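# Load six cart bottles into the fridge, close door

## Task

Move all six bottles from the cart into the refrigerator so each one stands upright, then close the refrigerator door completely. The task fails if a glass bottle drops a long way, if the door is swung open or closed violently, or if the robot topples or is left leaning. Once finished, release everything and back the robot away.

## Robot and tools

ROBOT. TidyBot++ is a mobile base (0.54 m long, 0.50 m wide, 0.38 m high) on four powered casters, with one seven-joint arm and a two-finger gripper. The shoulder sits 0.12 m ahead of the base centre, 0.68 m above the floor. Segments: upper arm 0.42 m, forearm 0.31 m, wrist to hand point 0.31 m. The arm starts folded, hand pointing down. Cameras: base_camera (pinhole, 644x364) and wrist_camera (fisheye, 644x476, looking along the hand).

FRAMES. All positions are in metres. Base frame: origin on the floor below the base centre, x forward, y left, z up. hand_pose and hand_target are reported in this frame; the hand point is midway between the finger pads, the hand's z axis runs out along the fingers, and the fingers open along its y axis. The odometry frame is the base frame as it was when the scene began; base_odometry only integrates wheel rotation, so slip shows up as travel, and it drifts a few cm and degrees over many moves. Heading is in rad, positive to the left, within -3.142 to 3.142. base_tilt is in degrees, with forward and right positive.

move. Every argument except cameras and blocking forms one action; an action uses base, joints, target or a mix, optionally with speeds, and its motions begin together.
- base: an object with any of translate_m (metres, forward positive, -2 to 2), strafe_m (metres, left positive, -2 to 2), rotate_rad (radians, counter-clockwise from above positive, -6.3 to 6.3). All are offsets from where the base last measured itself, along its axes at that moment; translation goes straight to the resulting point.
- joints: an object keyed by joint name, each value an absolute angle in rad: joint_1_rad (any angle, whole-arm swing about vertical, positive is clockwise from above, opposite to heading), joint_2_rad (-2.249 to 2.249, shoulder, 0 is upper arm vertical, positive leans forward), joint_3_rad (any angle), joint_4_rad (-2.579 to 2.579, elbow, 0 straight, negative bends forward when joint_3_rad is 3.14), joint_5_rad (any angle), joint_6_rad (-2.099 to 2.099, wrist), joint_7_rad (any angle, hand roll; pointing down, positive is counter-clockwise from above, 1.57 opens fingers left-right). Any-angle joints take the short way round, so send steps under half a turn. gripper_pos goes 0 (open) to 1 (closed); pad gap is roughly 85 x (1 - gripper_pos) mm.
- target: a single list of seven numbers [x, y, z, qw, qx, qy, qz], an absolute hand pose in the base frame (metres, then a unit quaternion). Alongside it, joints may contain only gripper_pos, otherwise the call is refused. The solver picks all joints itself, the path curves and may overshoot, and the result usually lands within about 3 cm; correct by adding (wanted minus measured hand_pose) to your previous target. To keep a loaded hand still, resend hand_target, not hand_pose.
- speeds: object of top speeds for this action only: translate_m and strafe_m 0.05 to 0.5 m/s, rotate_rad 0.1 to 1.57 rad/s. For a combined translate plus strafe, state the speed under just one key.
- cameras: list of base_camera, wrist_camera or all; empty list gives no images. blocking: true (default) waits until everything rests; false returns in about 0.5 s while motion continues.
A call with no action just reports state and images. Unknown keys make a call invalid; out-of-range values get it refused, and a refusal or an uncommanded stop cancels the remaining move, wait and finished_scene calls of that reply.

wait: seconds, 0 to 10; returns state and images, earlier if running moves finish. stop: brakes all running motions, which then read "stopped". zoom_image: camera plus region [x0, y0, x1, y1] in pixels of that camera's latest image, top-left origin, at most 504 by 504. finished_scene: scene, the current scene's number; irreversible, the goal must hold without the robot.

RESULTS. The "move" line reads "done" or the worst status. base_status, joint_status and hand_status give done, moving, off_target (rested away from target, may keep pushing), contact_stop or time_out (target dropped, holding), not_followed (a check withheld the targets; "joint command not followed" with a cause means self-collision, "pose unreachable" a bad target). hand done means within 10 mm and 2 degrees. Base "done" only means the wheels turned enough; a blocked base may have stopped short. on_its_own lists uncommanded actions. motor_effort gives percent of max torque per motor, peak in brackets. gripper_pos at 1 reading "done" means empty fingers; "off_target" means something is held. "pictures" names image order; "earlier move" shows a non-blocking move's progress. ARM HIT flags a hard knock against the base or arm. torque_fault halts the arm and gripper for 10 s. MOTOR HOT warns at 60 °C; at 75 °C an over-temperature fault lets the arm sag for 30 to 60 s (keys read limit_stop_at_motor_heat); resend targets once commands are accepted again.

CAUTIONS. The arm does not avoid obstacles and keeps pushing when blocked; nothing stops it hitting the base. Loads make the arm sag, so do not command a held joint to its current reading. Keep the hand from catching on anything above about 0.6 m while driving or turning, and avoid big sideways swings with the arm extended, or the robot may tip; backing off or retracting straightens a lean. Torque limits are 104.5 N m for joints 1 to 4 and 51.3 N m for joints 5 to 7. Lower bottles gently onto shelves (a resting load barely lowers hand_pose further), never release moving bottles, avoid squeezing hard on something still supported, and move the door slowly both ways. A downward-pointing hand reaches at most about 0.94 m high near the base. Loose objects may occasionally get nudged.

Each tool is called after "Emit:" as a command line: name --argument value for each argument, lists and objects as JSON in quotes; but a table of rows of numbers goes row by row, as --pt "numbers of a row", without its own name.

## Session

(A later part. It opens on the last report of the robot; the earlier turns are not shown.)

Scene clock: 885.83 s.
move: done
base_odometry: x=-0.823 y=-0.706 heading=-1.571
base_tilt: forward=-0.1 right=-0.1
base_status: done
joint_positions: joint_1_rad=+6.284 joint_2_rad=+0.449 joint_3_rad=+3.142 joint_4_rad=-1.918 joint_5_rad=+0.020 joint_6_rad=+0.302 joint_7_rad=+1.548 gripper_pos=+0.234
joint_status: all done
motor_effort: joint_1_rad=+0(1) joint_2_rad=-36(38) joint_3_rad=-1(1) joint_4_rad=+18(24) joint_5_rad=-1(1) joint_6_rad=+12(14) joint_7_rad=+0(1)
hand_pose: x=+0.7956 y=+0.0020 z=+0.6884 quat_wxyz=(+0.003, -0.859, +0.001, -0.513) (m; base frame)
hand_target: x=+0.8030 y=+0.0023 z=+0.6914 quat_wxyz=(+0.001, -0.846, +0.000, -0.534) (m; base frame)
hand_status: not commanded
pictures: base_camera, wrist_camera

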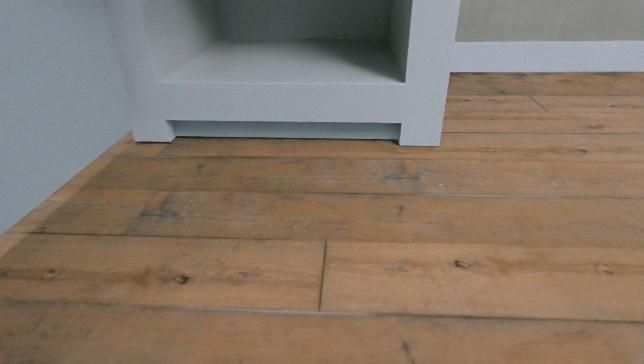

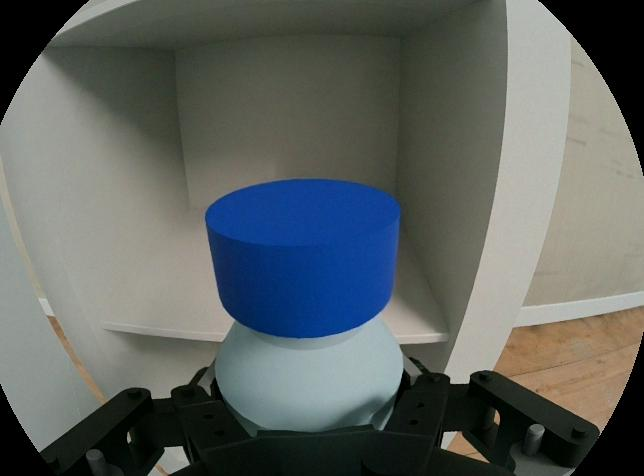

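Emit:
zoom_image --camera "wrist_camera" --region '[60, 180, 240, 400]'

Emit:
zoom_image --camera "wrist_camera" --region '[380, 200, 560, 400]'

Scaled by 2.291.

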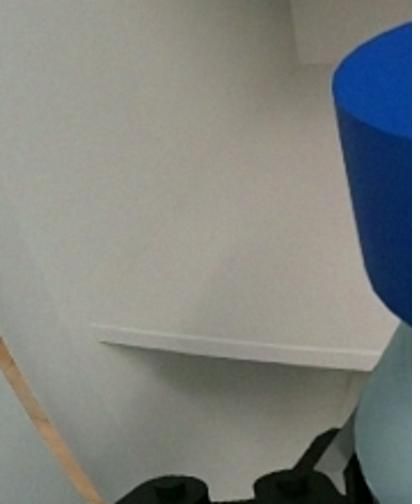

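Scaled by 2.520.

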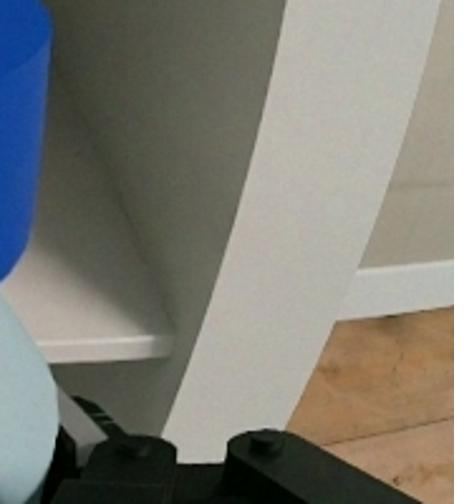

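Emit:
move --base '{"translate_m": 0.283, "strafe_m": -0.082}' --speeds '{"translate_m": 0.25}'

Scene clock: 992.10 s.
move: done
base_odometry: x=-0.905 y=-0.989 heading=-1.570
base_tilt: forward=-0.1 right=-0.1
base_status: done
joint_positions: joint_1_rad=+6.284 joint_2_rad=+0.452 joint_3_rad=+3.142 joint_4_rad=-1.924 joint_5_rad=+0.020 joint_6_rad=+0.308 joint_7_rad=+1.548 gripper_pos=+0.234
joint_status: not commanded
motor_effort: joint_1_rad=-1(2) joint_2_rad=-36(38) joint_3_rad=-1(2) joint_4_rad=+18(20) joint_5_rad=-1(1) joint_6_rad=+12(13) joint_7_rad=+0(0)
hand_pose: x=+0.7942 y=+0.0022 z=+0.6851 quat_wxyz=(+0.003, -0.859, +0.001, -0.511) (m; base frame)
hand_target: x=+0.8030 y=+0.0023 z=+0.6914 quat_wxyz=(+0.001, -0.846, +0.000, -0.534) (m; base frame)
hand_status: not commanded
pictures: base_camera, wrist_camera

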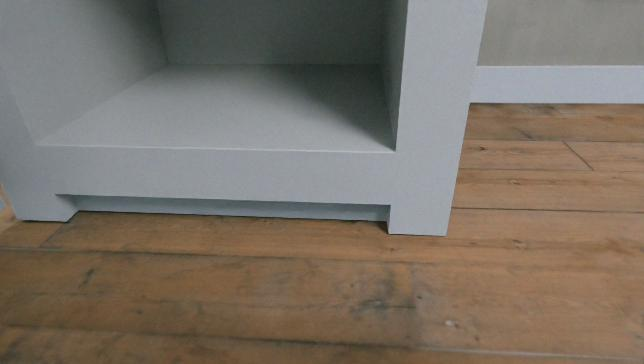

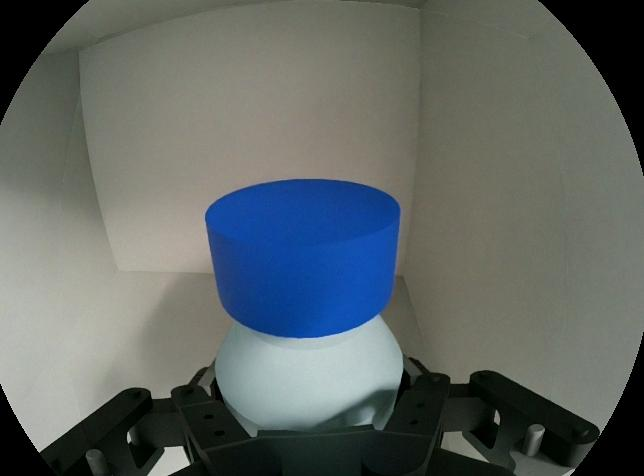

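Emit:
move --joints '{"joint_2_rad": 0.80, "joint_4_rad": -1.507, "joint_6_rad": 0.315}'

Scene clock: 1025.97 s.
move: done
base_odometry: x=-0.905 y=-0.989 heading=-1.570
base_tilt: forward=-0.1 right=-0.1
base_status: not commanded
joint_positions: joint_1_rad=+6.284 joint_2_rad=+0.777 joint_3_rad=+3.142 joint_4_rad=-1.553 joint_5_rad=+0.020 joint_6_rad=+0.308 joint_7_rad=+1.548 gripper_pos=+0.234
joint_status: all done
motor_effort: joint_1_rad=-1(1) joint_2_rad=-47(49) joint_3_rad=-1(2) joint_4_rad=+19(20) joint_5_rad=-1(1) joint_6_rad=+13(14) joint_7_rad=+0(0)
hand_pose: x=+0.9224 y=+0.0021 z=+0.6300 quat_wxyz=(+0.003, -0.847, +0.000, -0.531) (m; base frame)
hand_target: x=+0.9379 y=+0.0023 z=+0.6366 quat_wxyz=(+0.001, -0.839, +0.000, -0.544) (m; base frame)
hand_status: not commanded
pictures: base_camera, wrist_camera

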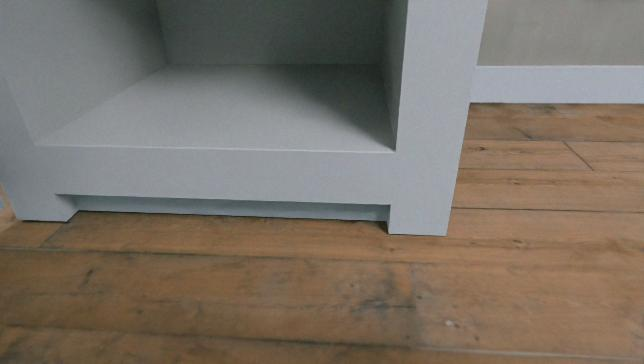

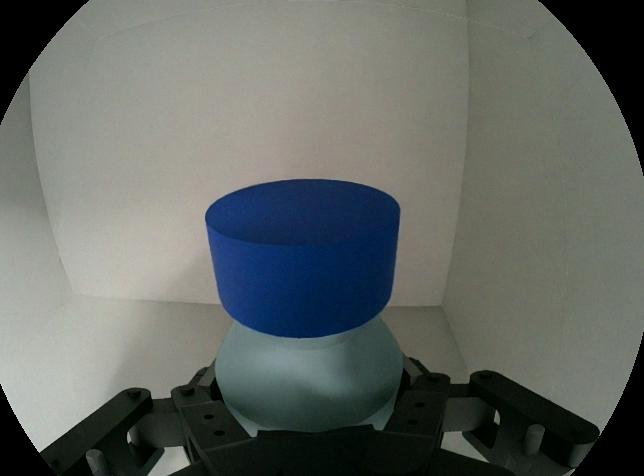

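Emit:
zoom_image --camera "wrist_camera" --region '[400, 260, 560, 420]'

Emit:
zoom_image --camera "wrist_camera" --region '[0, 240, 200, 420]'

Scaled by 3.150.

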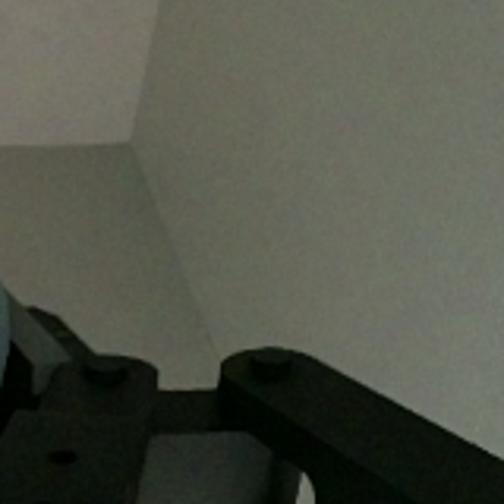

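Scaled by 2.520.

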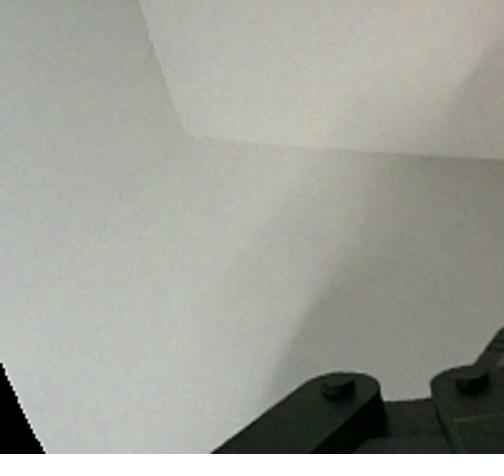

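Emit:
move --base '{"strafe_m": -0.03}' --joints '{"joint_2_rad": 0.897, "joint_4_rad": -1.48, "joint_6_rad": 0.383}'

Scene clock: 1079.87 s.
move: done
base_odometry: x=-0.935 y=-0.989 heading=-1.570
base_tilt: forward=-0.1 right=-0.1
base_status: done
joint_positions: joint_1_rad=+6.290 joint_2_rad=+0.857 joint_3_rad=+3.142 joint_4_rad=-1.514 joint_5_rad=+0.020 joint_6_rad=+0.332 joint_7_rad=+1.548 gripper_pos=+0.234
joint_status: all done
motor_effort: joint_1_rad=-1(4) joint_2_rad=-47(49) joint_3_rad=-1(3) joint_4_rad=+18(20) joint_5_rad=-1(1) joint_6_rad=+11(13) joint_7_rad=+0(0)
hand_pose: x=+0.9338 y=-0.0027 z=+0.5916 quat_wxyz=(+0.002, -0.852, +0.003, -0.524) (m; base frame)
hand_target: x=+0.9492 y=+0.0023 z=+0.5897 quat_wxyz=(+0.001, -0.840, +0.000, -0.543) (m; base frame)
hand_status: not commanded
pictures: base_camera, wrist_camera

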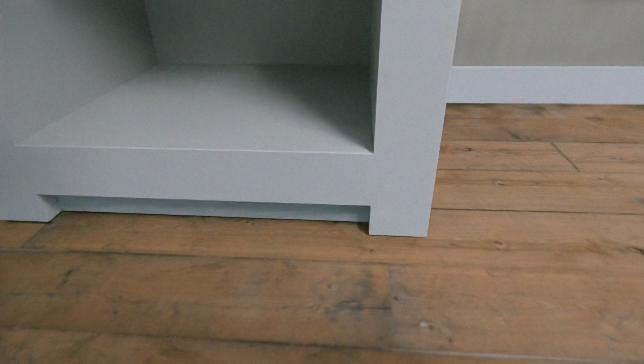

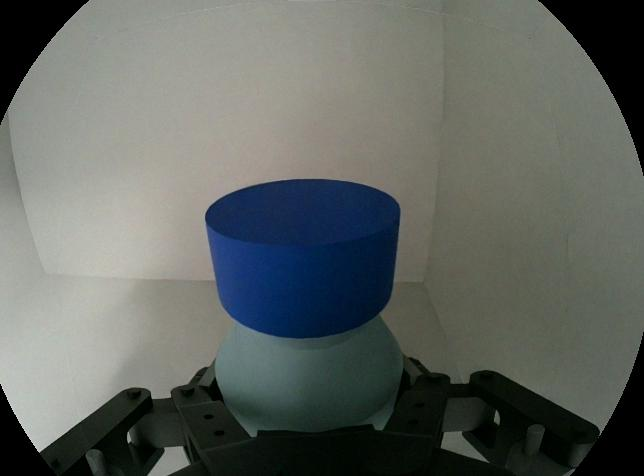

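Emit:
move --joints '{"joint_2_rad": 0.917, "joint_6_rad": 0.403}' --cameras '[]'

Emit:
move --joints '{"joint_2_rad": 0.929, "joint_6_rad": 0.415}' --cameras '["wrist_camera"]'

Scene clock: 1091.50 s.
move: done
base_odometry: x=-0.935 y=-0.989 heading=-1.570
base_tilt: forward=-0.1 right=-0.1
base_status: not commanded
joint_positions: joint_1_rad=+6.290 joint_2_rad=+0.865 joint_3_rad=+3.142 joint_4_rad=-1.511 joint_5_rad=+0.020 joint_6_rad=+0.349 joint_7_rad=+1.548 gripper_pos=+0.234
joint_status: all done
motor_effort: joint_1_rad=-1(1) joint_2_rad=-44(45) joint_3_rad=-1(2) joint_4_rad=+17(17) joint_5_rad=-1(1) joint_6_rad=+11(12) joint_7_rad=+0(0)
hand_pose: x=+0.9366 y=-0.0026 z=+0.5911 quat_wxyz=(+0.002, -0.849, +0.003, -0.529) (m; base frame)
hand_target: x=+0.9498 y=+0.0023 z=+0.5787 quat_wxyz=(+0.001, -0.840, +0.000, -0.543) (m; base frame)
hand_status: not commanded
pictures: none
No camera images: "cameras" was empty.

Scene clock: 1092.03 s.
move: done
base_odometry: x=-0.935 y=-0.989 heading=-1.570
base_tilt: forward=-0.1 right=-0.1
base_status: not commanded
joint_positions: joint_1_rad=+6.290 joint_2_rad=+0.870 joint_3_rad=+3.142 joint_4_rad=-1.509 joint_5_rad=+0.020 joint_6_rad=+0.361 joint_7_rad=+1.548 gripper_pos=+0.234
joint_status: all done
motor_effort: joint_1_rad=-1(1) joint_2_rad=-43(44) joint_3_rad=-1(1) joint_4_rad=+17(17) joint_5_rad=-1(1) joint_6_rad=+10(11) joint_7_rad=+0(0)
hand_pose: x=+0.9384 y=-0.0026 z=+0.5910 quat_wxyz=(+0.002, -0.846, +0.003, -0.532) (m; base frame)
hand_target: x=+0.9501 y=+0.0023 z=+0.5722 quat_wxyz=(+0.001, -0.840, +0.000, -0.543) (m; base frame)
hand_status: not commanded
pictures: wrist_camera

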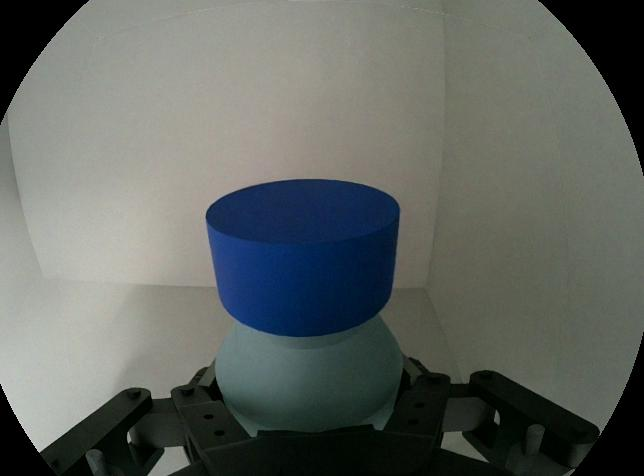

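Emit:
move --joints '{"joint_2_rad": 0.945}' --cameras '["wrist_camera"]'

Scene clock: 1101.93 s.
move: done
base_odometry: x=-0.935 y=-0.989 heading=-1.570
base_tilt: forward=-0.1 right=-0.1
base_status: not commanded
joint_positions: joint_1_rad=+6.290 joint_2_rad=+0.875 joint_3_rad=+3.142 joint_4_rad=-1.504 joint_5_rad=+0.020 joint_6_rad=+0.363 joint_7_rad=+1.548 gripper_pos=+0.234
joint_status: all done
motor_effort: joint_1_rad=-1(1) joint_2_rad=-42(44) joint_3_rad=-1(1) joint_4_rad=+16(16) joint_5_rad=-1(1) joint_6_rad=+9(11) joint_7_rad=+0(1)
hand_pose: x=+0.9403 y=-0.0026 z=+0.5908 quat_wxyz=(+0.002, -0.845, +0.003, -0.534) (m; base frame)
hand_target: x=+0.9482 y=+0.0023 z=+0.5589 quat_wxyz=(+0.001, -0.844, +0.000, -0.536) (m; base frame)
hand_status: not commanded
pictures: wrist_camera

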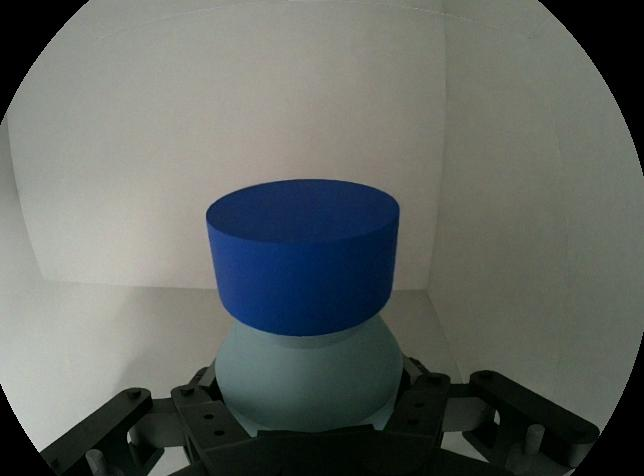

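Emit:
move --joints '{"joint_2_rad": 0.905}' --cameras '[]'

Emit:
move --joints '{"gripper_pos": 0.0}' --cameras '["wrist_camera"]'

Scene clock: 1112.00 s.
move: done
base_odometry: x=-0.935 y=-0.989 heading=-1.570
base_tilt: forward=-0.1 right=-0.1
base_status: not commanded
joint_positions: joint_1_rad=+6.290 joint_2_rad=+0.875 joint_3_rad=+3.142 joint_4_rad=-1.504 joint_5_rad=+0.020 joint_6_rad=+0.363 joint_7_rad=+1.548 gripper_pos=+0.234
joint_status: all done
motor_effort: joint_1_rad=-1(1) joint_2_rad=-42(42) joint_3_rad=-1(1) joint_4_rad=+16(16) joint_5_rad=-1(1) joint_6_rad=+10(10) joint_7_rad=+0(0)
hand_pose: x=+0.9403 y=-0.0026 z=+0.5907 quat_wxyz=(+0.002, -0.845, +0.003, -0.534) (m; base frame)
hand_target: x=+0.9525 y=+0.0023 z=+0.5921 quat_wxyz=(+0.001, -0.833, +0.000, -0.553) (m; base frame)
hand_status: not commanded
pictures: none
No camera images: "cameras" was empty.

Scene clock: 1112.77 s.
move: done
base_odometry: x=-0.935 y=-0.989 heading=-1.570
base_tilt: forward=-0.1 right=-0.1
base_status: not commanded
joint_positions: joint_1_rad=+6.290 joint_2_rad=+0.875 joint_3_rad=+3.142 joint_4_rad=-1.500 joint_5_rad=+0.020 joint_6_rad=+0.366 joint_7_rad=+1.548 gripper_pos=+0.000
joint_status: all done
motor_effort: joint_1_rad=+0(1) joint_2_rad=-42(43) joint_3_rad=-1(1) joint_4_rad=+15(16) joint_5_rad=-1(1) joint_6_rad=+8(10) joint_7_rad=+0(1)
hand_pose: x=+0.9420 y=-0.0026 z=+0.5933 quat_wxyz=(+0.002, -0.844, +0.003, -0.537) (m; base frame)
hand_target: x=+0.9525 y=+0.0023 z=+0.5921 quat_wxyz=(+0.001, -0.833, +0.000, -0.553) (m; base frame)
hand_status: not commanded
pictures: wrist_camera

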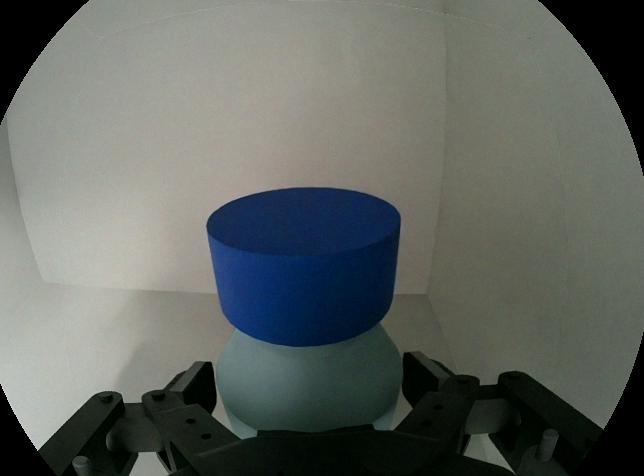

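Emit:
move --base '{"translate_m": -0.42, "strafe_m": 0.021}' --speeds '{"translate_m": 0.3}' --cameras '["wrist_camera"]'

Scene clock: 1141.43 s.
move: done
base_odometry: x=-0.914 y=-0.569 heading=-1.570
base_tilt: forward=-0.1 right=-0.1
base_status: done
joint_positions: joint_1_rad=+6.290 joint_2_rad=+0.875 joint_3_rad=+3.142 joint_4_rad=-1.495 joint_5_rad=+0.020 joint_6_rad=+0.367 joint_7_rad=+1.548 gripper_pos=+0.000
joint_status: not commanded
motor_effort: joint_1_rad=-1(1) joint_2_rad=-42(44) joint_3_rad=-1(2) joint_4_rad=+15(16) joint_5_rad=-1(1) joint_6_rad=+9(9) joint_7_rad=+0(1)
hand_pose: x=+0.9437 y=-0.0023 z=+0.5958 quat_wxyz=(+0.002, -0.842, +0.003, -0.539) (m; base frame)
hand_target: x=+0.9525 y=+0.0023 z=+0.5921 quat_wxyz=(+0.001, -0.833, +0.000, -0.553) (m; base frame)
hand_status: not commanded
pictures: wrist_camera

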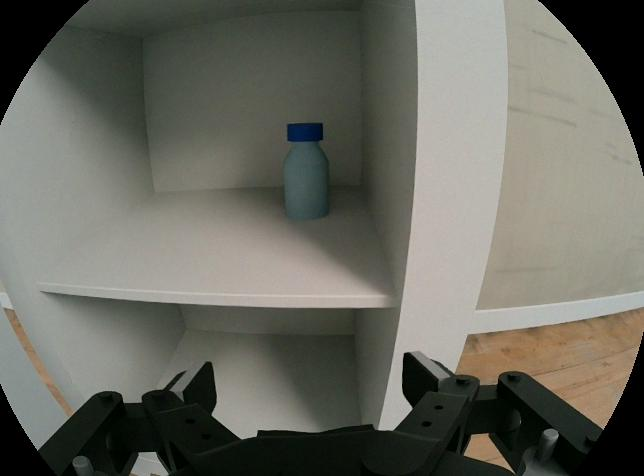

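Emit:
move --base '{"translate_m": -0.269, "strafe_m": -0.191, "rotate_rad": -3.14}' --speeds '{"rotate_rad": 1.3}' --joints '{"joint_1_rad": 0.0, "joint_2_rad": 0.10, "joint_4_rad": -1.53, "joint_6_rad": -0.37}' --cameras '["wrist_camera"]'

Scene clock: 1173.27 s.
move: done
base_odometry: x=-1.105 y=-0.300 heading=+1.573
base_tilt: forward=-0.1 right=-0.1
base_status: done
joint_positions: joint_1_rad=+6.287 joint_2_rad=+0.140 joint_3_rad=+3.140 joint_4_rad=-1.496 joint_5_rad=+0.020 joint_6_rad=-0.321 joint_7_rad=+1.548 gripper_pos=+0.000
joint_status: all done
motor_effort: joint_1_rad=-1(8) joint_2_rad=-25(47) joint_3_rad=+0(4) joint_4_rad=+19(20) joint_5_rad=-1(2) joint_6_rad=+8(10) joint_7_rad=+0(1)
hand_pose: x=+0.7797 y=-0.0018 z=+0.9611 quat_wxyz=(-0.002, -0.830, +0.004, -0.558) (m; base frame)
hand_target: x=+0.7579 y=+0.0023 z=+0.9523 quat_wxyz=(+0.001, -0.841, +0.000, -0.540) (m; base frame)
hand_status: not commanded
pictures: wrist_camera

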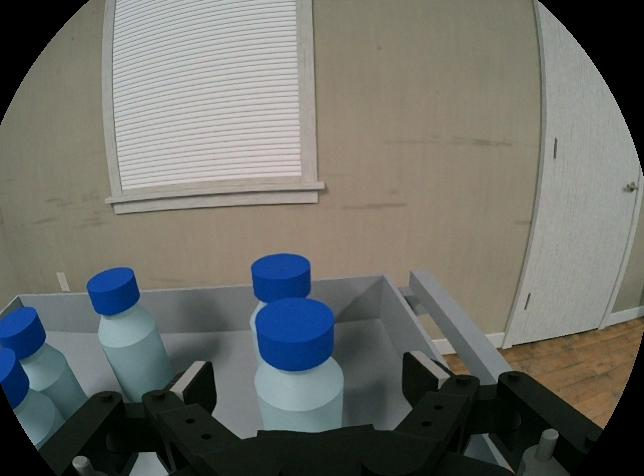

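Emit:
move --joints '{"joint_2_rad": 0.059, "joint_4_rad": -1.495, "joint_6_rad": -0.45}' --cameras '[]'

Emit:
move --base '{"translate_m": 0.112, "strafe_m": 0.004}' --speeds '{"translate_m": 0.25}' --cameras '["wrist_camera"]'

Scene clock: 1192.13 s.
move: done
base_odometry: x=-1.105 y=-0.300 heading=+1.573
base_tilt: forward=-0.1 right=-0.1
base_status: not commanded
joint_positions: joint_1_rad=+6.287 joint_2_rad=+0.091 joint_3_rad=+3.140 joint_4_rad=-1.495 joint_5_rad=+0.020 joint_6_rad=-0.407 joint_7_rad=+1.548 gripper_pos=+0.000
joint_status: all done
motor_effort: joint_1_rad=+0(1) joint_2_rad=-24(28) joint_3_rad=+0(1) joint_4_rad=+20(21) joint_5_rad=-1(1) joint_6_rad=+8(10) joint_7_rad=+0(1)
hand_pose: x=+0.7554 y=-0.0023 z=+0.9683 quat_wxyz=(-0.003, -0.840, +0.005, -0.543) (m; base frame)
hand_target: x=+0.7406 y=+0.0023 z=+0.9764 quat_wxyz=(+0.001, -0.843, +0.000, -0.539) (m; base frame)
hand_status: not commanded
pictures: none
No camera images: "cameras" was empty.

Scene clock: 1193.43 s.
move: done
base_odometry: x=-1.109 y=-0.188 heading=+1.572
base_tilt: forward=-0.1 right=-0.1
base_status: done
joint_positions: joint_1_rad=+6.287 joint_2_rad=+0.083 joint_3_rad=+3.140 joint_4_rad=-1.495 joint_5_rad=+0.020 joint_6_rad=-0.408 joint_7_rad=+1.548 gripper_pos=+0.000
joint_status: not commanded
motor_effort: joint_1_rad=+0(1) joint_2_rad=-24(27) joint_3_rad=+0(1) joint_4_rad=+20(21) joint_5_rad=-1(1) joint_6_rad=+8(9) joint_7_rad=+0(0)
hand_pose: x=+0.7531 y=-0.0023 z=+0.9733 quat_wxyz=(-0.003, -0.838, +0.005, -0.546) (m; base frame)
hand_target: x=+0.7406 y=+0.0023 z=+0.9764 quat_wxyz=(+0.001, -0.843, +0.000, -0.539) (m; base frame)
hand_status: not commanded
pictures: wrist_camera

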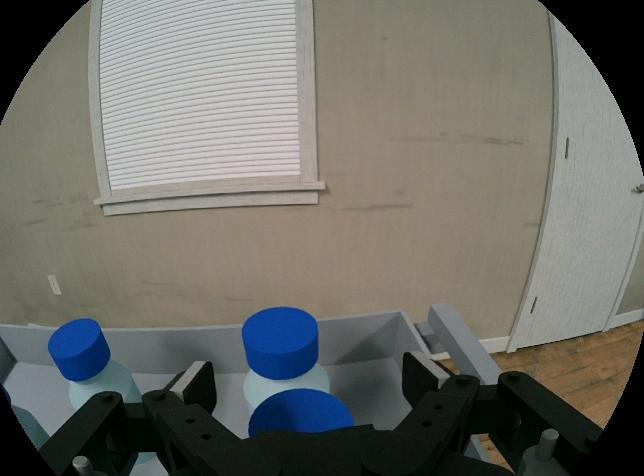

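Emit:
move --base '{"strafe_m": 0.004}' --cameras '[]'

Emit:
move --joints '{"joint_2_rad": 0.19, "joint_4_rad": -1.785, "joint_6_rad": -0.04}' --cameras '["wrist_camera"]'

Scene clock: 1217.73 s.
move: done
base_odometry: x=-1.113 y=-0.188 heading=+1.572
base_tilt: forward=-0.1 right=-0.1
base_status: done
joint_positions: joint_1_rad=+6.286 joint_2_rad=+0.083 joint_3_rad=+3.140 joint_4_rad=-1.495 joint_5_rad=+0.020 joint_6_rad=-0.408 joint_7_rad=+1.548 gripper_pos=+0.000
joint_status: not commanded
motor_effort: joint_1_rad=+0(3) joint_2_rad=-24(25) joint_3_rad=-1(3) joint_4_rad=+19(20) joint_5_rad=-1(2) joint_6_rad=+8(9) joint_7_rad=+0(0)
hand_pose: x=+0.7531 y=-0.0019 z=+0.9733 quat_wxyz=(-0.002, -0.838, +0.004, -0.546) (m; base frame)
hand_target: x=+0.7406 y=+0.0023 z=+0.9764 quat_wxyz=(+0.001, -0.843, +0.000, -0.539) (m; base frame)
hand_status: not commanded
pictures: none
No camera images: "cameras" was empty.

Scene clock: 1219.43 s.
move: done
base_odometry: x=-1.113 y=-0.188 heading=+1.572
base_tilt: forward=-0.1 right=-0.1
base_status: not commanded
joint_positions: joint_1_rad=+6.286 joint_2_rad=+0.157 joint_3_rad=+3.140 joint_4_rad=-1.757 joint_5_rad=+0.020 joint_6_rad=-0.094 joint_7_rad=+1.548 gripper_pos=+0.000
joint_status: all done
motor_effort: joint_1_rad=-1(1) joint_2_rad=-24(28) joint_3_rad=-1(1) joint_4_rad=+19(21) joint_5_rad=-1(2) joint_6_rad=+9(10) joint_7_rad=+0(1)
hand_pose: x=+0.7627 y=+0.0000 z=+0.8600 quat_wxyz=(+0.000, -0.843, +0.002, -0.537) (m; base frame)
hand_target: x=+0.7686 y=+0.0023 z=+0.8376 quat_wxyz=(+0.001, -0.845, +0.000, -0.534) (m; base frame)
hand_status: not commanded
pictures: wrist_camera

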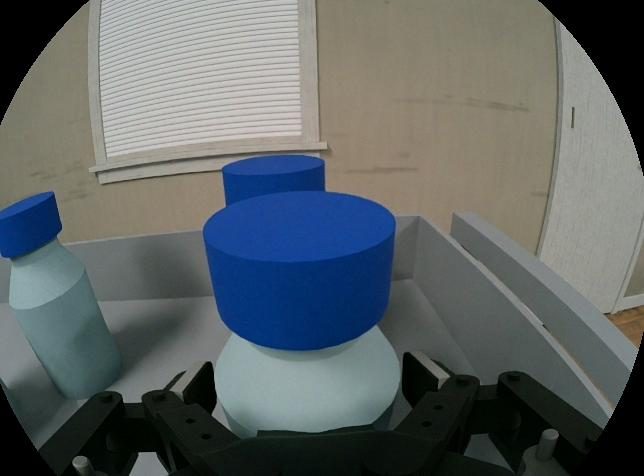

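Emit:
move --joints '{"gripper_pos": 0.4}' --cameras '[]'

Emit:
move --joints '{"joint_2_rad": 0.12, "joint_4_rad": -1.30, "joint_6_rad": -0.56}' --cameras '["wrist_camera"]'

Scene clock: 1227.27 s.
move: off_target
base_odometry: x=-1.113 y=-0.188 heading=+1.572
base_tilt: forward=-0.1 right=-0.1
base_status: not commanded
joint_positions: joint_1_rad=+6.286 joint_2_rad=+0.157 joint_3_rad=+3.140 joint_4_rad=-1.757 joint_5_rad=+0.020 joint_6_rad=-0.090 joint_7_rad=+1.548 gripper_pos=+0.233
joint_status: gripper_pos off_target (ended at +0.233, target +0.400)
motor_effort: joint_1_rad=+0(1) joint_2_rad=-25(26) joint_3_rad=-1(1) joint_4_rad=+19(19) joint_5_rad=-1(2) joint_6_rad=+9(10) joint_7_rad=+0(1)
hand_pose: x=+0.7632 y=+0.0000 z=+0.8610 quat_wxyz=(+0.000, -0.843, +0.002, -0.539) (m; base frame)
hand_target: x=+0.7686 y=+0.0023 z=+0.8376 quat_wxyz=(+0.001, -0.845, +0.000, -0.534) (m; base frame)
hand_status: not commanded
pictures: none
No camera images: "cameras" was empty.

Scene clock: 1229.27 s.
move: done
base_odometry: x=-1.113 y=-0.188 heading=+1.572
base_tilt: forward=-0.1 right=-0.1
base_status: not commanded
joint_positions: joint_1_rad=+6.286 joint_2_rad=+0.158 joint_3_rad=+3.140 joint_4_rad=-1.339 joint_5_rad=+0.020 joint_6_rad=-0.526 joint_7_rad=+1.548 gripper_pos=+0.233
joint_status: all done
motor_effort: joint_1_rad=-1(1) joint_2_rad=-29(32) joint_3_rad=-1(1) joint_4_rad=+23(24) joint_5_rad=-1(1) joint_6_rad=+11(13) joint_7_rad=+0(1)
hand_pose: x=+0.7787 y=-0.0026 z=+0.9847 quat_wxyz=(-0.003, -0.848, +0.005, -0.531) (m; base frame)
hand_target: x=+0.7657 y=+0.0023 z=+1.0229 quat_wxyz=(+0.001, -0.836, +0.000, -0.549) (m; base frame)
hand_status: not commanded
pictures: wrist_camera

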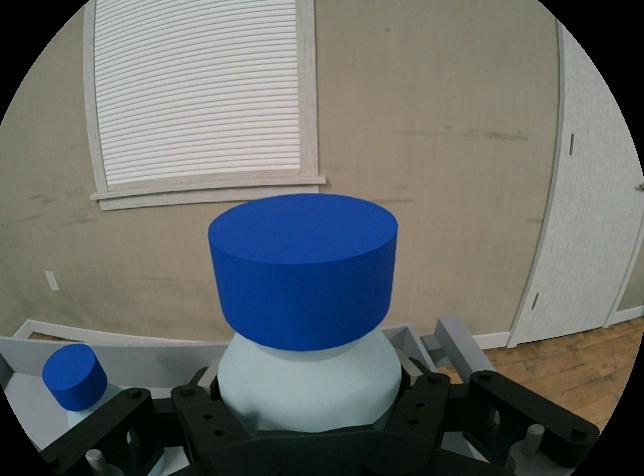

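Emit:
move --base '{"translate_m": -0.38}' --joints '{"joint_2_rad": -0.385, "joint_4_rad": -1.76, "joint_6_rad": -0.63}' --cameras '[]'

Emit:
move --base '{"translate_m": -0.13, "strafe_m": -0.28, "rotate_rad": 3.14}' --speeds '{"rotate_rad": 1.3}' --cameras '["wrist_camera"]'

Scene clock: 1260.07 s.
move: done
base_odometry: x=-1.113 y=-0.568 heading=+1.572
base_tilt: forward=-0.1 right=-0.1
base_status: done
joint_positions: joint_1_rad=+6.286 joint_2_rad=-0.369 joint_3_rad=+3.140 joint_4_rad=-1.741 joint_5_rad=+0.020 joint_6_rad=-0.600 joint_7_rad=+1.548 gripper_pos=+0.233
joint_status: all done
motor_effort: joint_1_rad=+0(2) joint_2_rad=-10(34) joint_3_rad=+0(1) joint_4_rad=+22(24) joint_5_rad=-1(1) joint_6_rad=+12(14) joint_7_rad=+0(1)
hand_pose: x=+0.5618 y=-0.0025 z=+1.0147 quat_wxyz=(-0.004, -0.834, +0.006, -0.552) (m; base frame)
hand_target: x=+0.5517 y=+0.0022 z=+1.0020 quat_wxyz=(+0.000, -0.843, +0.000, -0.538) (m; base frame)
hand_status: not commanded
pictures: none
No camera images: "cameras" was empty.

Scene clock: 1263.83 s.
move: done
base_odometry: x=-0.833 y=-0.698 heading=-1.572
base_tilt: forward=-0.1 right=-0.1
base_status: done
joint_positions: joint_1_rad=+6.286 joint_2_rad=-0.370 joint_3_rad=+3.140 joint_4_rad=-1.743 joint_5_rad=+0.020 joint_6_rad=-0.601 joint_7_rad=+1.548 gripper_pos=+0.233
joint_status: not commanded
motor_effort: joint_1_rad=-1(2) joint_2_rad=-11(13) joint_3_rad=+0(2) joint_4_rad=+22(23) joint_5_rad=-1(2) joint_6_rad=+12(13) joint_7_rad=+0(1)
hand_pose: x=+0.5614 y=-0.0024 z=+1.0137 quat_wxyz=(-0.004, -0.834, +0.006, -0.551) (m; base frame)
hand_target: x=+0.5517 y=+0.0022 z=+1.0020 quat_wxyz=(+0.000, -0.843, +0.000, -0.538) (m; base frame)
hand_status: not commanded
pictures: wrist_camera

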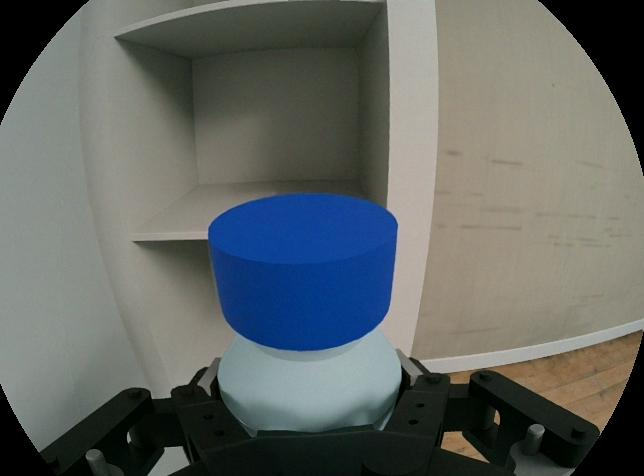

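Emit:
move

Scene clock: 1308.57 s.
base_odometry: x=-0.833 y=-0.698 heading=-1.572
base_tilt: forward=-0.1 right=-0.1
base_status: done
joint_positions: joint_1_rad=+6.286 joint_2_rad=-0.370 joint_3_rad=+3.140 joint_4_rad=-1.743 joint_5_rad=+0.020 joint_6_rad=-0.601 joint_7_rad=+1.548 gripper_pos=+0.233
joint_status: not commanded
motor_effort: joint_1_rad=+0(2) joint_2_rad=-11(13) joint_3_rad=+0(2) joint_4_rad=+22(23) joint_5_rad=-1(2) joint_6_rad=+11(13) joint_7_rad=+0(1)
hand_pose: x=+0.5614 y=-0.0024 z=+1.0137 quat_wxyz=(-0.004, -0.834, +0.006, -0.551) (m; base frame)
hand_target: x=+0.5517 y=+0.0022 z=+1.0020 quat_wxyz=(+0.000, -0.843, +0.000, -0.538) (m; base frame)
hand_status: not commanded
pictures: base_camera, wrist_camera

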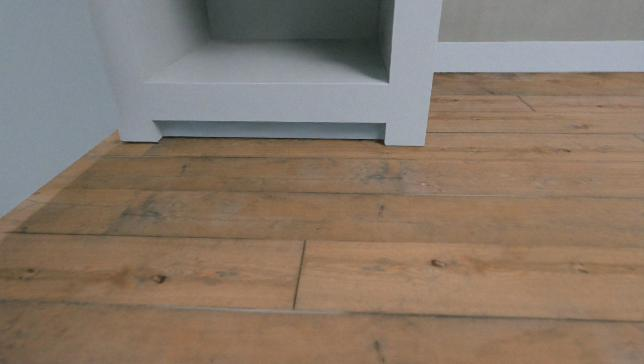

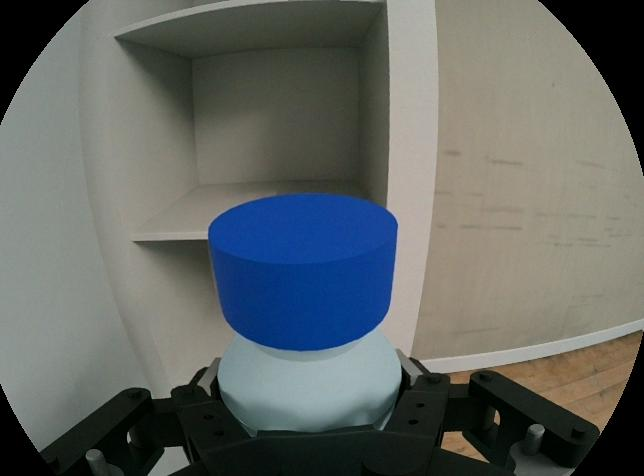

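Emit:
move --joints '{"joint_1_rad":0,"joint_2_rad":0.47,"joint_3_rad":3.14,"joint_4_rad":-1.93,"joint_5_rad":0,"joint_6_rad":0.385,"joint_7_rad":1.57}'

Emit:
move --base '{"translate_m":0.291}' --speeds '{"translate_m":0.25}'

Scene clock: 1318.83 s.
move: done
base_odometry: x=-0.833 y=-0.698 heading=-1.572
base_tilt: forward=-0.1 right=-0.1
base_status: not commanded
joint_positions: joint_1_rad=+6.286 joint_2_rad=+0.443 joint_3_rad=+3.140 joint_4_rad=-1.913 joint_5_rad=+0.020 joint_6_rad=+0.310 joint_7_rad=+1.548 gripper_pos=+0.233
joint_status: all done
motor_effort: joint_1_rad=+0(2) joint_2_rad=-35(37) joint_3_rad=-1(2) joint_4_rad=+18(23) joint_5_rad=-1(2) joint_6_rad=+11(13) joint_7_rad=+0(1)
hand_pose: x=+0.7986 y=+0.0026 z=+0.6974 quat_wxyz=(+0.004, -0.854, +0.000, -0.521) (m; base frame)
hand_target: x=+0.8030 y=+0.0023 z=+0.6914 quat_wxyz=(+0.001, -0.845, +0.000, -0.534) (m; base frame)
hand_status: not commanded
pictures: base_camera, wrist_camera

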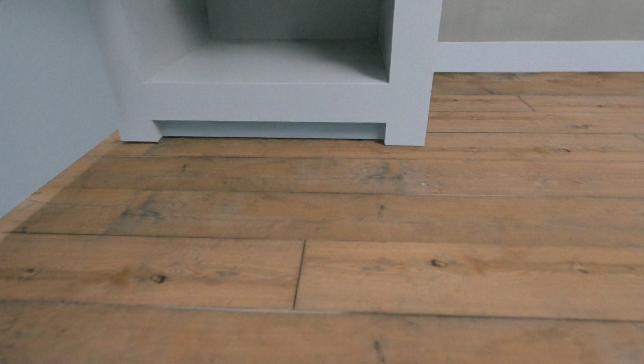

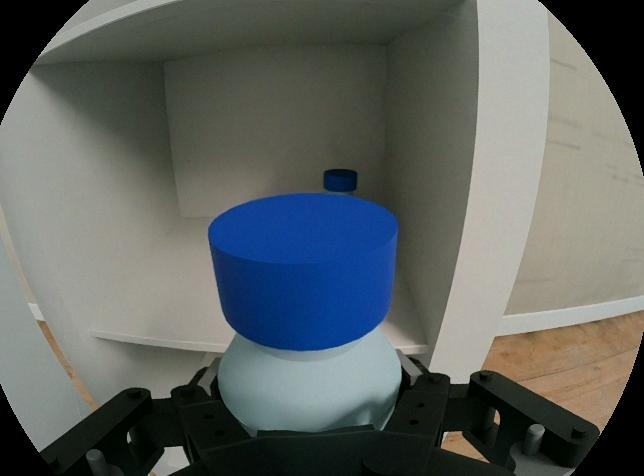

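Scene clock: 1320.87 s.
move: done
base_odometry: x=-0.833 y=-0.989 heading=-1.571
base_tilt: forward=-0.1 right=-0.1
base_status: done
joint_positions: joint_1_rad=+6.286 joint_2_rad=+0.445 joint_3_rad=+3.140 joint_4_rad=-1.918 joint_5_rad=+0.020 joint_6_rad=+0.316 joint_7_rad=+1.548 gripper_pos=+0.233
joint_status: not commanded
motor_effort: joint_1_rad=+0(1) joint_2_rad=-34(36) joint_3_rad=-1(1) joint_4_rad=+18(19) joint_5_rad=-1(1) joint_6_rad=+12(12) joint_7_rad=+0(0)
hand_pose: x=+0.7975 y=+0.0026 z=+0.6948 quat_wxyz=(+0.004, -0.854, +0.000, -0.520) (m; base frame)
hand_target: x=+0.8030 y=+0.0023 z=+0.6914 quat_wxyz=(+0.001, -0.845, +0.000, -0.534) (m; base frame)
hand_status: not commanded
pictures: base_camera, wrist_camera

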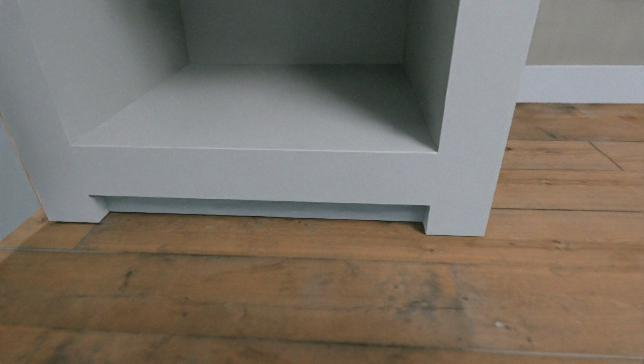

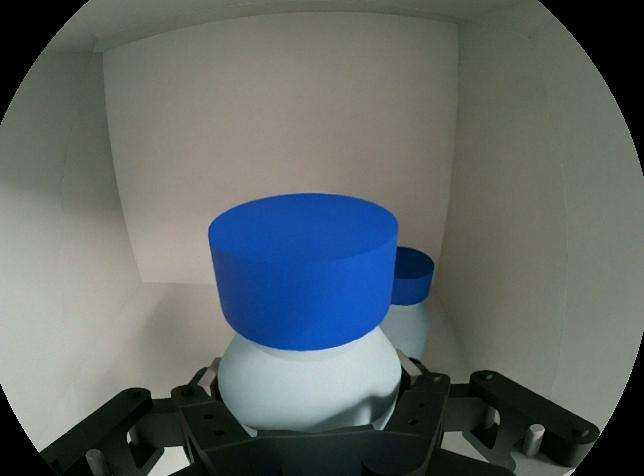

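Emit:
move --joints '{"joint_1_rad":0,"joint_2_rad":0.80,"joint_3_rad":3.14,"joint_4_rad":-1.507,"joint_5_rad":0,"joint_6_rad":0.315,"joint_7_rad":1.57}'

Scene clock: 1335.37 s.
move: done
base_odometry: x=-0.833 y=-0.989 heading=-1.571
base_tilt: forward=-0.1 right=-0.1
base_status: not commanded
joint_positions: joint_1_rad=+6.286 joint_2_rad=+0.768 joint_3_rad=+3.140 joint_4_rad=-1.546 joint_5_rad=+0.020 joint_6_rad=+0.316 joint_7_rad=+1.548 gripper_pos=+0.233
joint_status: all done
motor_effort: joint_1_rad=-1(2) joint_2_rad=-45(47) joint_3_rad=-1(2) joint_4_rad=+19(19) joint_5_rad=-1(2) joint_6_rad=+12(13) joint_7_rad=+0(2)
hand_pose: x=+0.9260 y=+0.0023 z=+0.6425 quat_wxyz=(+0.004, -0.841, +0.001, -0.541) (m; base frame)
hand_target: x=+0.9379 y=+0.0023 z=+0.6366 quat_wxyz=(+0.001, -0.839, +0.000, -0.544) (m; base frame)
hand_status: not commanded
pictures: base_camera, wrist_camera

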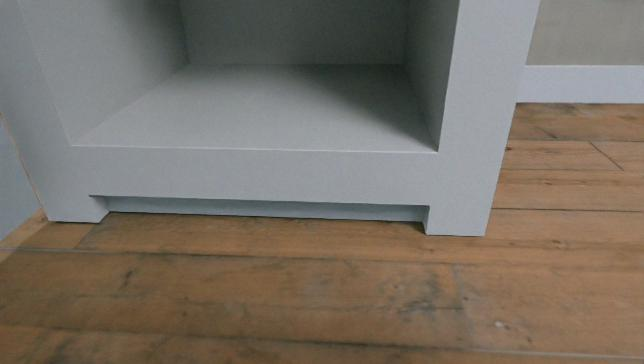

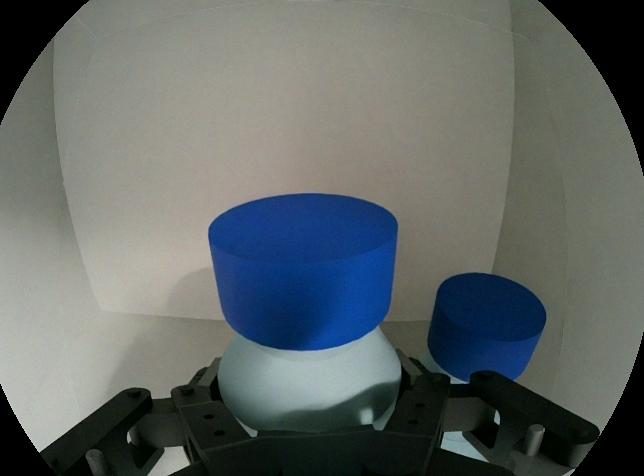

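Emit:
move --joints '{"joint_1_rad":0,"joint_2_rad":0.865,"joint_3_rad":3.14,"joint_4_rad":-1.48,"joint_5_rad":0,"joint_6_rad":0.36,"joint_7_rad":1.57}' --cameras '["wrist_camera"]'

Scene clock: 1348.30 s.
move: done
base_odometry: x=-0.833 y=-0.989 heading=-1.571
base_tilt: forward=-0.1 right=-0.1
base_status: not commanded
joint_positions: joint_1_rad=+6.285 joint_2_rad=+0.832 joint_3_rad=+3.140 joint_4_rad=-1.512 joint_5_rad=+0.020 joint_6_rad=+0.318 joint_7_rad=+1.548 gripper_pos=+0.233
joint_status: all done
motor_effort: joint_1_rad=-1(2) joint_2_rad=-46(48) joint_3_rad=-1(2) joint_4_rad=+18(19) joint_5_rad=-1(2) joint_6_rad=+12(13) joint_7_rad=+0(1)
hand_pose: x=+0.9347 y=+0.0030 z=+0.6092 quat_wxyz=(+0.004, -0.848, +0.000, -0.530) (m; base frame)
hand_target: x=+0.9490 y=+0.0023 z=+0.6097 quat_wxyz=(+0.001, -0.837, +0.000, -0.547) (m; base frame)
hand_status: not commanded
pictures: wrist_camera

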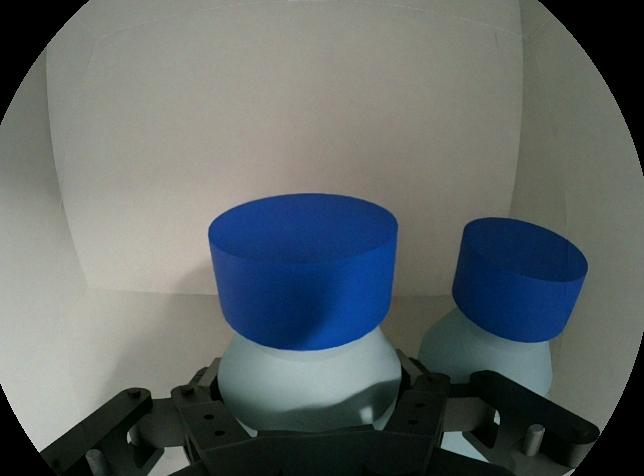

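Emit:
move --joints '{"joint_2_rad":0.885,"joint_6_rad":0.385}' --cameras '["wrist_camera"]'

Scene clock: 1355.77 s.
move: done
base_odometry: x=-0.833 y=-0.989 heading=-1.571
base_tilt: forward=-0.1 right=-0.1
base_status: not commanded
joint_positions: joint_1_rad=+6.284 joint_2_rad=+0.844 joint_3_rad=+3.140 joint_4_rad=-1.512 joint_5_rad=+0.020 joint_6_rad=+0.330 joint_7_rad=+1.548 gripper_pos=+0.233
joint_status: all done
motor_effort: joint_1_rad=+0(1) joint_2_rad=-45(47) joint_3_rad=-1(1) joint_4_rad=+18(18) joint_5_rad=-1(2) joint_6_rad=+11(12) joint_7_rad=+0(0)
hand_pose: x=+0.9354 y=+0.0033 z=+0.6021 quat_wxyz=(+0.004, -0.848, +0.000, -0.529) (m; base frame)
hand_target: x=+0.9505 y=+0.0023 z=+0.6002 quat_wxyz=(+0.001, -0.836, +0.000, -0.549) (m; base frame)
hand_status: not commanded
pictures: wrist_camera

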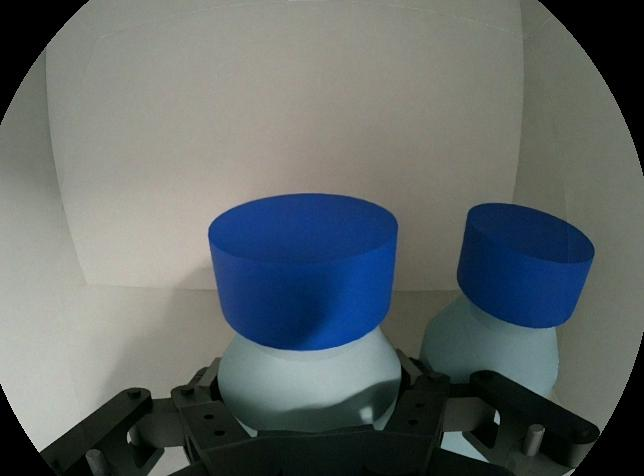

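Emit:
move --joints '{"joint_2_rad":0.90,"joint_6_rad":0.385}' --cameras '["wrist_camera"]'

Scene clock: 1359.77 s.
move: done
base_odometry: x=-0.833 y=-0.989 heading=-1.571
base_tilt: forward=-0.1 right=-0.1
base_status: not commanded
joint_positions: joint_1_rad=+6.284 joint_2_rad=+0.848 joint_3_rad=+3.140 joint_4_rad=-1.512 joint_5_rad=+0.020 joint_6_rad=+0.330 joint_7_rad=+1.548 gripper_pos=+0.233
joint_status: all done
motor_effort: joint_1_rad=+1(1) joint_2_rad=-44(46) joint_3_rad=+0(1) joint_4_rad=+18(18) joint_5_rad=-1(2) joint_6_rad=+11(12) joint_7_rad=+0(1)
hand_pose: x=+0.9352 y=+0.0036 z=+0.5992 quat_wxyz=(+0.004, -0.849, +0.000, -0.528) (m; base frame)
hand_target: x=+0.9492 y=+0.0023 z=+0.5877 quat_wxyz=(+0.001, -0.840, +0.000, -0.542) (m; base frame)
hand_status: not commanded
pictures: wrist_camera

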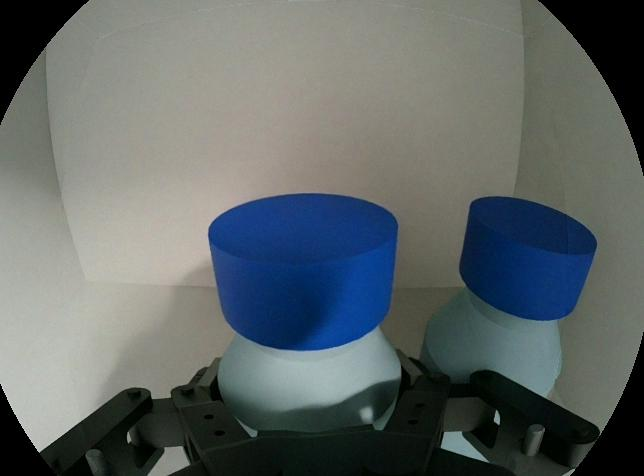

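Emit:
move --joints '{"joint_2_rad":0.915,"joint_6_rad":0.385}' --cameras '["wrist_camera"]'

Scene clock: 1368.80 s.
move: done
base_odometry: x=-0.833 y=-0.989 heading=-1.571
base_tilt: forward=-0.1 right=-0.1
base_status: not commanded
joint_positions: joint_1_rad=+6.284 joint_2_rad=+0.853 joint_3_rad=+3.140 joint_4_rad=-1.508 joint_5_rad=+0.020 joint_6_rad=+0.333 joint_7_rad=+1.548 gripper_pos=+0.233
joint_status: all done
motor_effort: joint_1_rad=+0(2) joint_2_rad=-42(44) joint_3_rad=+0(1) joint_4_rad=+16(18) joint_5_rad=-1(1) joint_6_rad=+9(12) joint_7_rad=+0(0)
hand_pose: x=+0.9364 y=+0.0036 z=+0.5974 quat_wxyz=(+0.004, -0.849, +0.000, -0.528) (m; base frame)
hand_target: x=+0.9477 y=+0.0023 z=+0.5753 quat_wxyz=(+0.001, -0.844, +0.000, -0.536) (m; base frame)
hand_status: not commanded
pictures: wrist_camera

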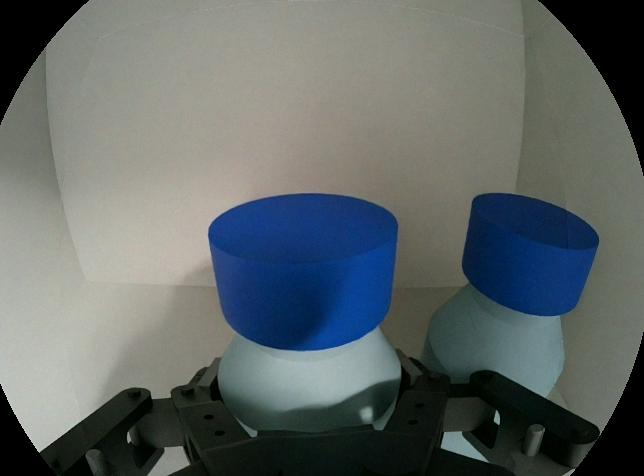

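Emit:
move --joints '{"joint_2_rad":0.895}' --cameras '[]'

Emit:
move --joints '{"gripper_pos":0.0}' --cameras '["wrist_camera"]'

Scene clock: 1379.27 s.
move: done
base_odometry: x=-0.833 y=-0.989 heading=-1.571
base_tilt: forward=-0.1 right=-0.1
base_status: not commanded
joint_positions: joint_1_rad=+6.284 joint_2_rad=+0.853 joint_3_rad=+3.140 joint_4_rad=-1.508 joint_5_rad=+0.020 joint_6_rad=+0.333 joint_7_rad=+1.548 gripper_pos=+0.233
joint_status: all done
motor_effort: joint_1_rad=+0(1) joint_2_rad=-43(43) joint_3_rad=+0(1) joint_4_rad=+17(17) joint_5_rad=-1(1) joint_6_rad=+10(10) joint_7_rad=+0(1)
hand_pose: x=+0.9364 y=+0.0036 z=+0.5974 quat_wxyz=(+0.004, -0.849, +0.000, -0.528) (m; base frame)
hand_target: x=+0.9497 y=+0.0023 z=+0.5919 quat_wxyz=(+0.001, -0.839, +0.000, -0.545) (m; base frame)
hand_status: not commanded
pictures: none
No camera images: "cameras" was empty.

Scene clock: 1380.03 s.
move: done
base_odometry: x=-0.833 y=-0.989 heading=-1.571
base_tilt: forward=-0.1 right=-0.1
base_status: not commanded
joint_positions: joint_1_rad=+6.283 joint_2_rad=+0.854 joint_3_rad=+3.140 joint_4_rad=-1.501 joint_5_rad=+0.020 joint_6_rad=+0.335 joint_7_rad=+1.548 gripper_pos=+0.000
joint_status: all done
motor_effort: joint_1_rad=+1(2) joint_2_rad=-42(45) joint_3_rad=+0(1) joint_4_rad=+16(17) joint_5_rad=-1(2) joint_6_rad=+8(10) joint_7_rad=-1(1)
hand_pose: x=+0.9392 y=+0.0045 z=+0.6015 quat_wxyz=(+0.005, -0.847, +0.000, -0.532) (m; base frame)
hand_target: x=+0.9497 y=+0.0023 z=+0.5919 quat_wxyz=(+0.001, -0.839, +0.000, -0.545) (m; base frame)
hand_status: not commanded
pictures: wrist_camera

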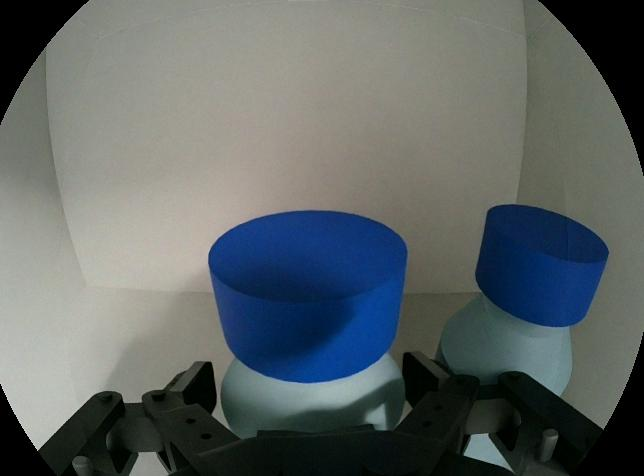

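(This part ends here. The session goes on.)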